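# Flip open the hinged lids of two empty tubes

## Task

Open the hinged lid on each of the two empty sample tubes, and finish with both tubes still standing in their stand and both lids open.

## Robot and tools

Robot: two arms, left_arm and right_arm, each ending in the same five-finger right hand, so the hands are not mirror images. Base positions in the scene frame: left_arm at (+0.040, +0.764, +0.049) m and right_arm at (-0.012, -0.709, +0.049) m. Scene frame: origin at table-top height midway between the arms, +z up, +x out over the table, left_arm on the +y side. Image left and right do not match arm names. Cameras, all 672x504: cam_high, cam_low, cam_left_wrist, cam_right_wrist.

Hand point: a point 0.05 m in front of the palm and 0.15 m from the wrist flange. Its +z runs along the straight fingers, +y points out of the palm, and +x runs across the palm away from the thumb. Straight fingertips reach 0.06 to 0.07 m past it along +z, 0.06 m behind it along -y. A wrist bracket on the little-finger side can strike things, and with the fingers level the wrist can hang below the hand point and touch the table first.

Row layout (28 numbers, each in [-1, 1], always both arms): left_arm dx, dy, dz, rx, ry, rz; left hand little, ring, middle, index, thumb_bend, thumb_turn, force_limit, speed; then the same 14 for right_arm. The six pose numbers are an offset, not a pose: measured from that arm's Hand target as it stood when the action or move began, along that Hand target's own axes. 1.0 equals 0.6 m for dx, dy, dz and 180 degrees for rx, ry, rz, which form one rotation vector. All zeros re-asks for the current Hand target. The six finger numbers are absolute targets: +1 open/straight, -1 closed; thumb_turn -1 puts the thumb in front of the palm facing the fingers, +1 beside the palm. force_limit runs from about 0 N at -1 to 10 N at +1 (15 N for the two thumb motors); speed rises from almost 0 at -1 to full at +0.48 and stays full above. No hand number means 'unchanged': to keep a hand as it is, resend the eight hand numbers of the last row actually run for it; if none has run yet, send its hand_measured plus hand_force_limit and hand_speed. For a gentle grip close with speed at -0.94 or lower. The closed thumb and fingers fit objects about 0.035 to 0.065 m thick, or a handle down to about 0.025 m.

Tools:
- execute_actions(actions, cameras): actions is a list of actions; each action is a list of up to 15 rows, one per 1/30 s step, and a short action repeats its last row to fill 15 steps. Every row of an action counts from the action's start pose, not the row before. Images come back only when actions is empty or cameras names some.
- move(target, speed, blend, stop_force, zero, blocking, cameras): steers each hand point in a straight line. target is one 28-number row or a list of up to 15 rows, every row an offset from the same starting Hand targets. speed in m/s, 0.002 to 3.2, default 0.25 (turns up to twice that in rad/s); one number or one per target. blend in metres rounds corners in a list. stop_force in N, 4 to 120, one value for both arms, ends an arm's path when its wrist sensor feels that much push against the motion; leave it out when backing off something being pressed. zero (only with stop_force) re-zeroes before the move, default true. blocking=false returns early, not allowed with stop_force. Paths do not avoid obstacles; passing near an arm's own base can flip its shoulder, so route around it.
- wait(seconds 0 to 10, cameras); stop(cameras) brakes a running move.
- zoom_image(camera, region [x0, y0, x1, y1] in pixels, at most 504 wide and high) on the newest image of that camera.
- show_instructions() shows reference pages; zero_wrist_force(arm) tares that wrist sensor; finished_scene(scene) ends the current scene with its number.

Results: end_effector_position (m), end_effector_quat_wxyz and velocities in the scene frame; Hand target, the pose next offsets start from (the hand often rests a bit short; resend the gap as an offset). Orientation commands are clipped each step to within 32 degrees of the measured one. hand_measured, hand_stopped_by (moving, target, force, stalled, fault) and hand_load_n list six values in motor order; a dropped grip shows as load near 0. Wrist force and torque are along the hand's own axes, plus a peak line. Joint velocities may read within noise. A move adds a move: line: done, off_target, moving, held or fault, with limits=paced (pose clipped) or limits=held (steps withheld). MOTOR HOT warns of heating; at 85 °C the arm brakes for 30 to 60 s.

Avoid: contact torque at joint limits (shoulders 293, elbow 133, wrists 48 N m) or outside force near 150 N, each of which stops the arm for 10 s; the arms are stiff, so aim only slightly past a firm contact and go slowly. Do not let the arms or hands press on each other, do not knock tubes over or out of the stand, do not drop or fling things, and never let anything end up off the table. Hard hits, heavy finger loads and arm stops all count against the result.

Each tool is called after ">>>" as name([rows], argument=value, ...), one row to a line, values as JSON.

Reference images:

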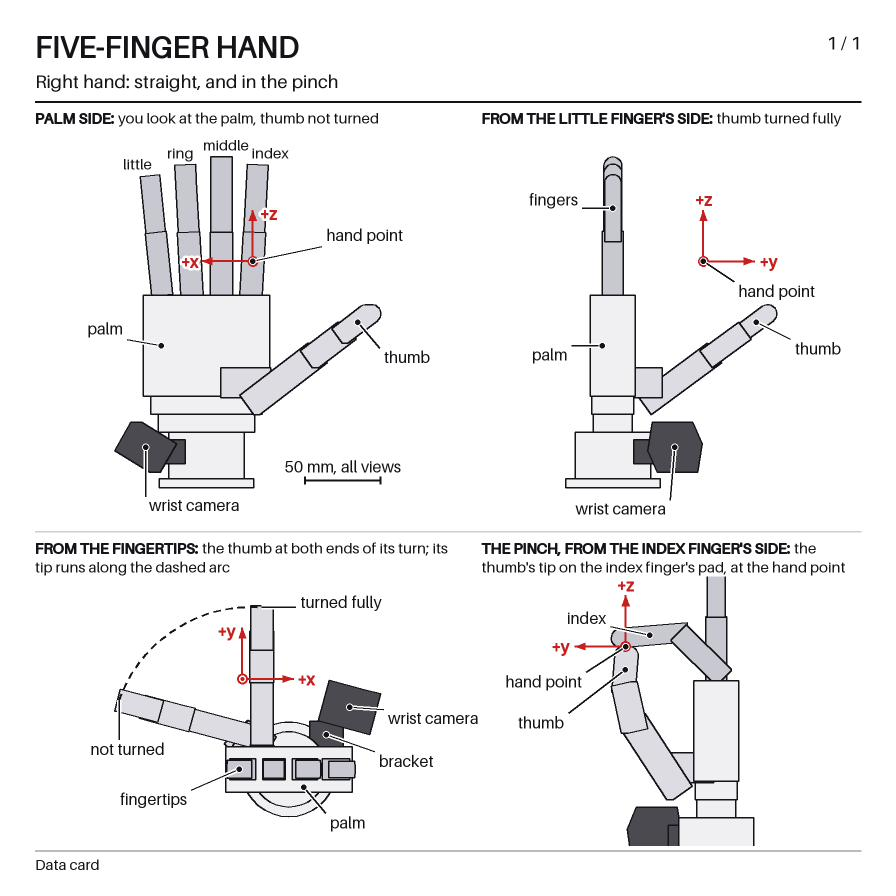

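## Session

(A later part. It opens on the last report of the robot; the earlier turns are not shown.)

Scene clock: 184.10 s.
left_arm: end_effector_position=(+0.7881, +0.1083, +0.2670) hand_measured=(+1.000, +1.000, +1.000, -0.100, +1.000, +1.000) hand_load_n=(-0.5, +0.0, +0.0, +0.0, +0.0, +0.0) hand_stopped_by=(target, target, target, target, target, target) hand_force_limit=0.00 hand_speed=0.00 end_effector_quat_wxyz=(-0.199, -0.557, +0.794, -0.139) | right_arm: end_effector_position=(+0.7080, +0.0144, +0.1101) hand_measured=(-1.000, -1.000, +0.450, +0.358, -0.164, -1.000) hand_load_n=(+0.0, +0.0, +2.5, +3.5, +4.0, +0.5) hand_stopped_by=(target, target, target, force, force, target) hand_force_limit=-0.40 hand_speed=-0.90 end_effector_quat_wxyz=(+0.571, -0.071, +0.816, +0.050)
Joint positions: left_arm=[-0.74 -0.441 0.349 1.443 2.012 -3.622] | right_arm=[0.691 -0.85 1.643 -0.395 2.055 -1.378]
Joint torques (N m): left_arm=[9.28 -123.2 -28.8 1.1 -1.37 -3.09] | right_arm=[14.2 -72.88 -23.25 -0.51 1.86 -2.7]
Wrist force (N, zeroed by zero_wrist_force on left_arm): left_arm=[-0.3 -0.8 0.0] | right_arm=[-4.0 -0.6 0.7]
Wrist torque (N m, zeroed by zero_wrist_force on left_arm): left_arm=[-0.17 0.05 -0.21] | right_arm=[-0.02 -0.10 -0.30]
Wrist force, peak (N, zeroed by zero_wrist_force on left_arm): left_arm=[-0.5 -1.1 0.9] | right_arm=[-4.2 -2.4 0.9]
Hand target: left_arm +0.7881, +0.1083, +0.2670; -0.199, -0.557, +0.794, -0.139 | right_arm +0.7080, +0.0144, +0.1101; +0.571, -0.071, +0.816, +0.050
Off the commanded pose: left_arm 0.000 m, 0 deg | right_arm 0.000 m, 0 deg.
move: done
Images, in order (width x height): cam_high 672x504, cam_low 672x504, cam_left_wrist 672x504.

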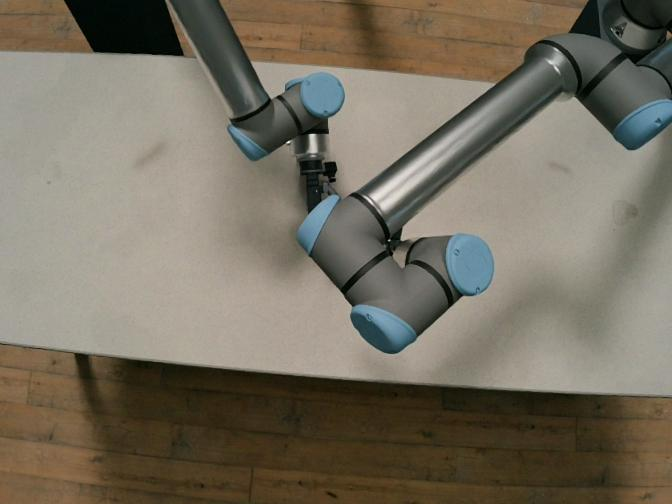

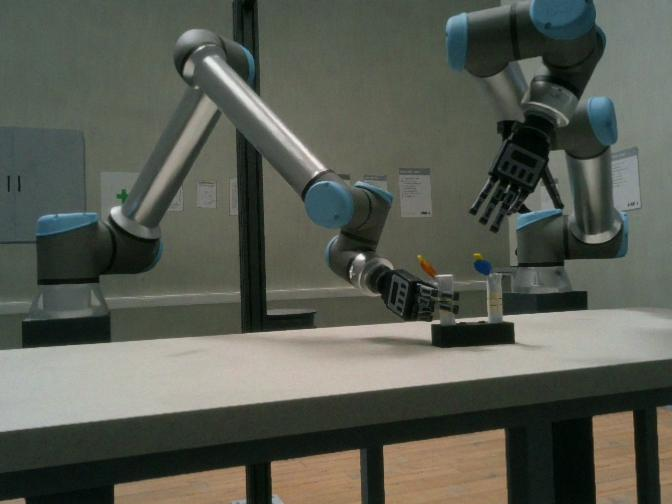

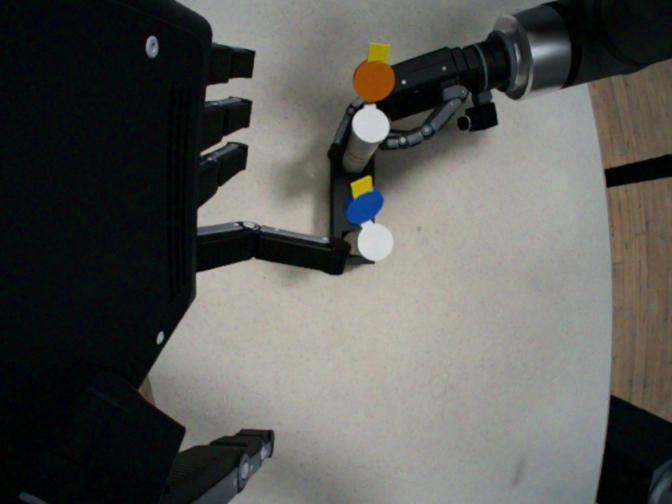

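>>> move(target=[0,0,0,0,0,0,1,1,1,-0.1,1,1,0,0,0,0,0,0,0,0,-1,-1,1,1,1,-1,-0.4,-0.65], cameras=[])

>>> move(target=[0,-0.05,-0.05,0,0,0,1,1,1,-0.1,1,1,0,0,0.0855,0,-0.2349,0,0,0,-1,-1,1,1,1,-1,-0.4,-0.65], speed=0.15, cameras=["all"])

>>> zoom_image(camera="cam_low", region=[418, 225, 538, 345])

>>> zoom_image(camera="cam_left_wrist", region=[280, 50, 480, 350])

Scene clock: 187.03 s.
left_arm: end_effector_position=(+0.7881, +0.1083, +0.2670) hand_measured=(+1.000, +1.000, +1.000, -0.100, +1.000, +1.000) hand_load_n=(+0.0, +0.0, +0.0, +0.0, +0.0, +0.0) hand_stopped_by=(target, target, target, target, target, target) hand_force_limit=0.00 hand_speed=0.00 end_effector_quat_wxyz=(-0.199, -0.557, +0.794, -0.139) | right_arm: end_effector_position=(+0.7080, +0.0144, +0.1101) hand_measured=(-1.000, -1.000, +1.000, +1.000, +1.000, -1.000) hand_load_n=(+0.0, +0.0, +0.0, +0.0, +0.0, +0.0) hand_stopped_by=(target, target, target, target, target, target) hand_force_limit=-0.40 hand_speed=-0.65 end_effector_quat_wxyz=(+0.571, -0.071, +0.816, +0.050)
Joint positions: left_arm=[-0.74 -0.441 0.35 1.443 2.012 -3.622] | right_arm=[0.691 -0.85 1.643 -0.395 2.055 -1.378]
Joint torques (N m): left_arm=[8.05 -128.33 -29.98 1.43 -1.54 -3.28] | right_arm=[16.92 -70.19 -31.48 -0.56 -0.35 -2.63]
Wrist force (N, zeroed by zero_wrist_force on left_arm): left_arm=[-0.3 -0.2 0.4] | right_arm=[-2.6 -0.6 0.8]
Wrist torque (N m, zeroed by zero_wrist_force on left_arm): left_arm=[-0.11 0.03 -0.18] | right_arm=[-0.06 -0.02 -0.26]
Wrist force, peak (N, zeroed by zero_wrist_force on left_arm): left_arm=[-0.6 -0.7 0.4] | right_arm=[-4.3 -1.2 0.9]
Hand target: left_arm +0.7881, +0.1083, +0.2670; -0.199, -0.557, +0.794, -0.139 | right_arm +0.7080, +0.0144, +0.1101; +0.571, -0.071, +0.816, +0.050
Off the commanded pose: left_arm 0.000 m, 0 deg | right_arm 0.000 m, 0 deg.
move: done
No camera images: "cameras" was empty.

Scene clock: 188.57 s.
left_arm: end_effector_position=(+0.8193, +0.1125, +0.2928) hand_measured=(+1.000, +1.000, +1.000, -0.100, +1.000, +1.000) hand_load_n=(+0.5, +0.0, +0.0, +0.0, +0.0, +0.0) hand_stopped_by=(target, target, target, target, target, target) hand_force_limit=0.00 hand_speed=0.00 end_effector_quat_wxyz=(-0.192, -0.559, +0.790, -0.161) | right_arm: end_effector_position=(+0.5605, -0.0116, +0.1101) hand_measured=(-1.000, -1.000, +1.000, +1.000, +1.000, -1.000) hand_load_n=(+0.0, +0.0, +0.0, +0.0, +0.0, +0.0) hand_stopped_by=(target, target, target, target, target, target) hand_force_limit=-0.40 hand_speed=-0.65 end_effector_quat_wxyz=(+0.571, -0.071, +0.816, +0.050)
Joint positions: left_arm=[-0.716 -0.312 0.035 1.588 2.011 -3.617] | right_arm=[0.807 -0.961 1.868 -0.483 2.161 -1.324]
Joint torques (N m): left_arm=[9.72 -131.04 -46.05 1.25 -1.82 -3.15] | right_arm=[14.08 -90.32 -19.46 -1.86 4.2 2.71]
Wrist force (N, zeroed by zero_wrist_force on left_arm): left_arm=[-0.3 -0.4 0.6] | right_arm=[-2.3 -0.4 1.2]
Wrist torque (N m, zeroed by zero_wrist_force on left_arm): left_arm=[-0.13 0.04 -0.02] | right_arm=[-0.04 -0.15 -0.64]
Wrist force, peak (N, zeroed by zero_wrist_force on left_arm): left_arm=[-0.6 -0.9 0.3] | right_arm=[-3.4 -0.8 1.4]
Hand target: left_arm +0.8211, +0.1113, +0.2935; -0.199, -0.557, +0.794, -0.139 | right_arm +0.5603, -0.0116, +0.1101; +0.571, -0.071, +0.816, +0.050
Off the commanded pose: left_arm 0.002 m, 3 deg | right_arm 0.000 m, 0 deg.
elbow stopped short (left arm): the move would have taken joint 3 (elbow) straighter than the controller allows.
move: off_target (left_arm)

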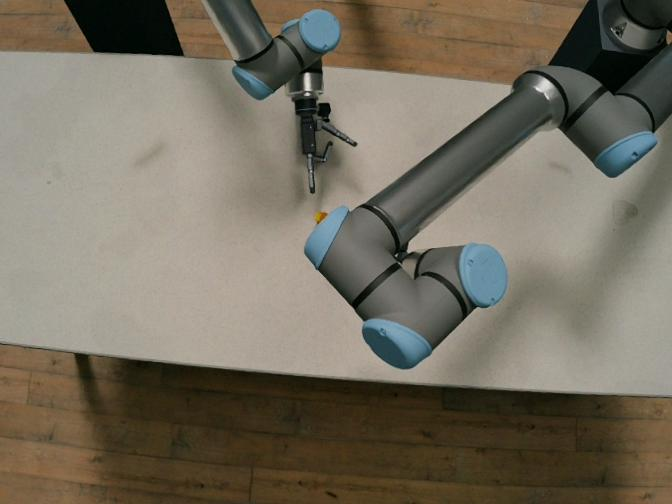

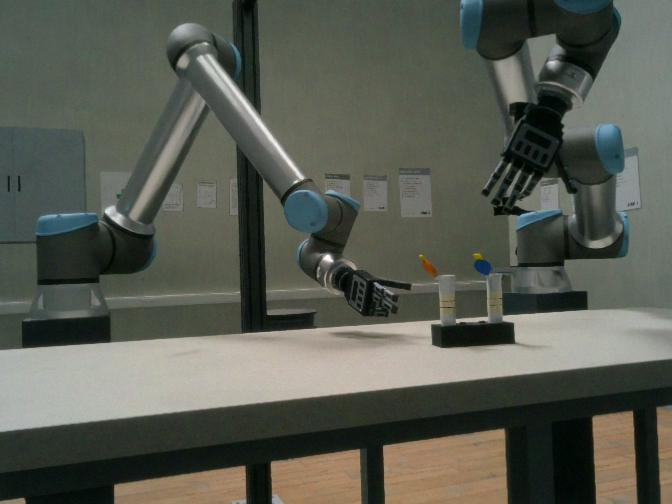

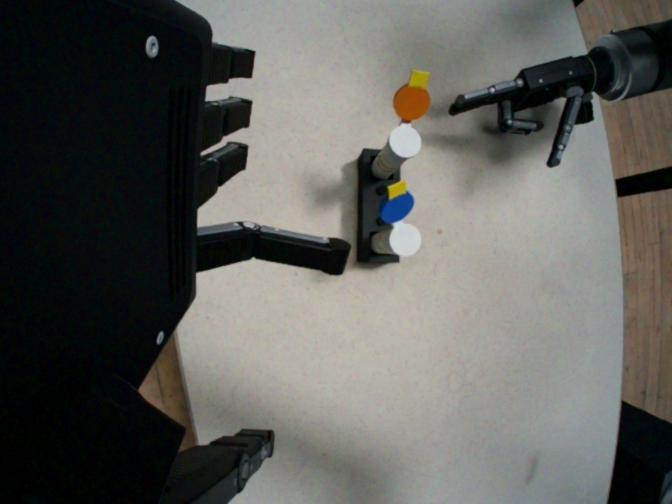

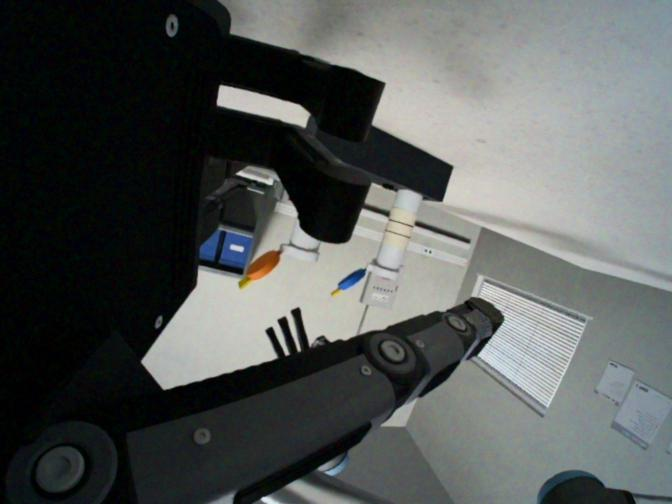

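Scaled by 4.200 from the camera's 672x504 image, which has a finer 960x720 frame.

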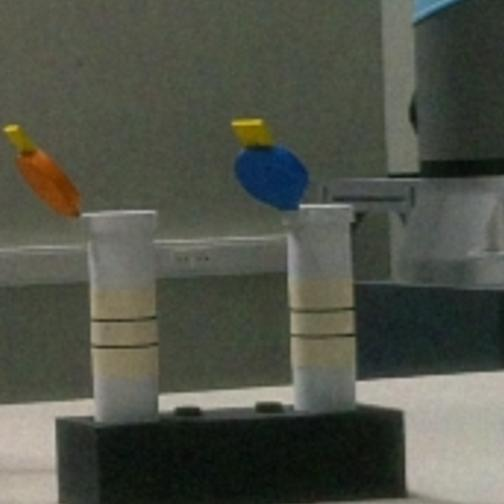

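Scaled by 1.680 from the camera's 672x504 image, which has a finer 960x720 frame.

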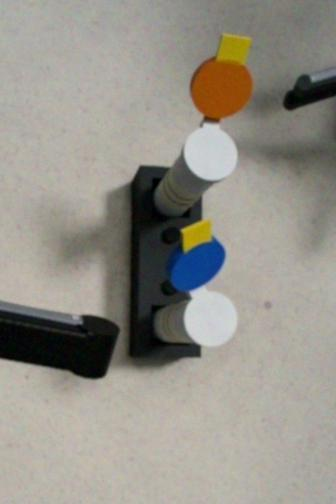

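>>> finished_scene(scene=1)

The scene is finished: the task was done.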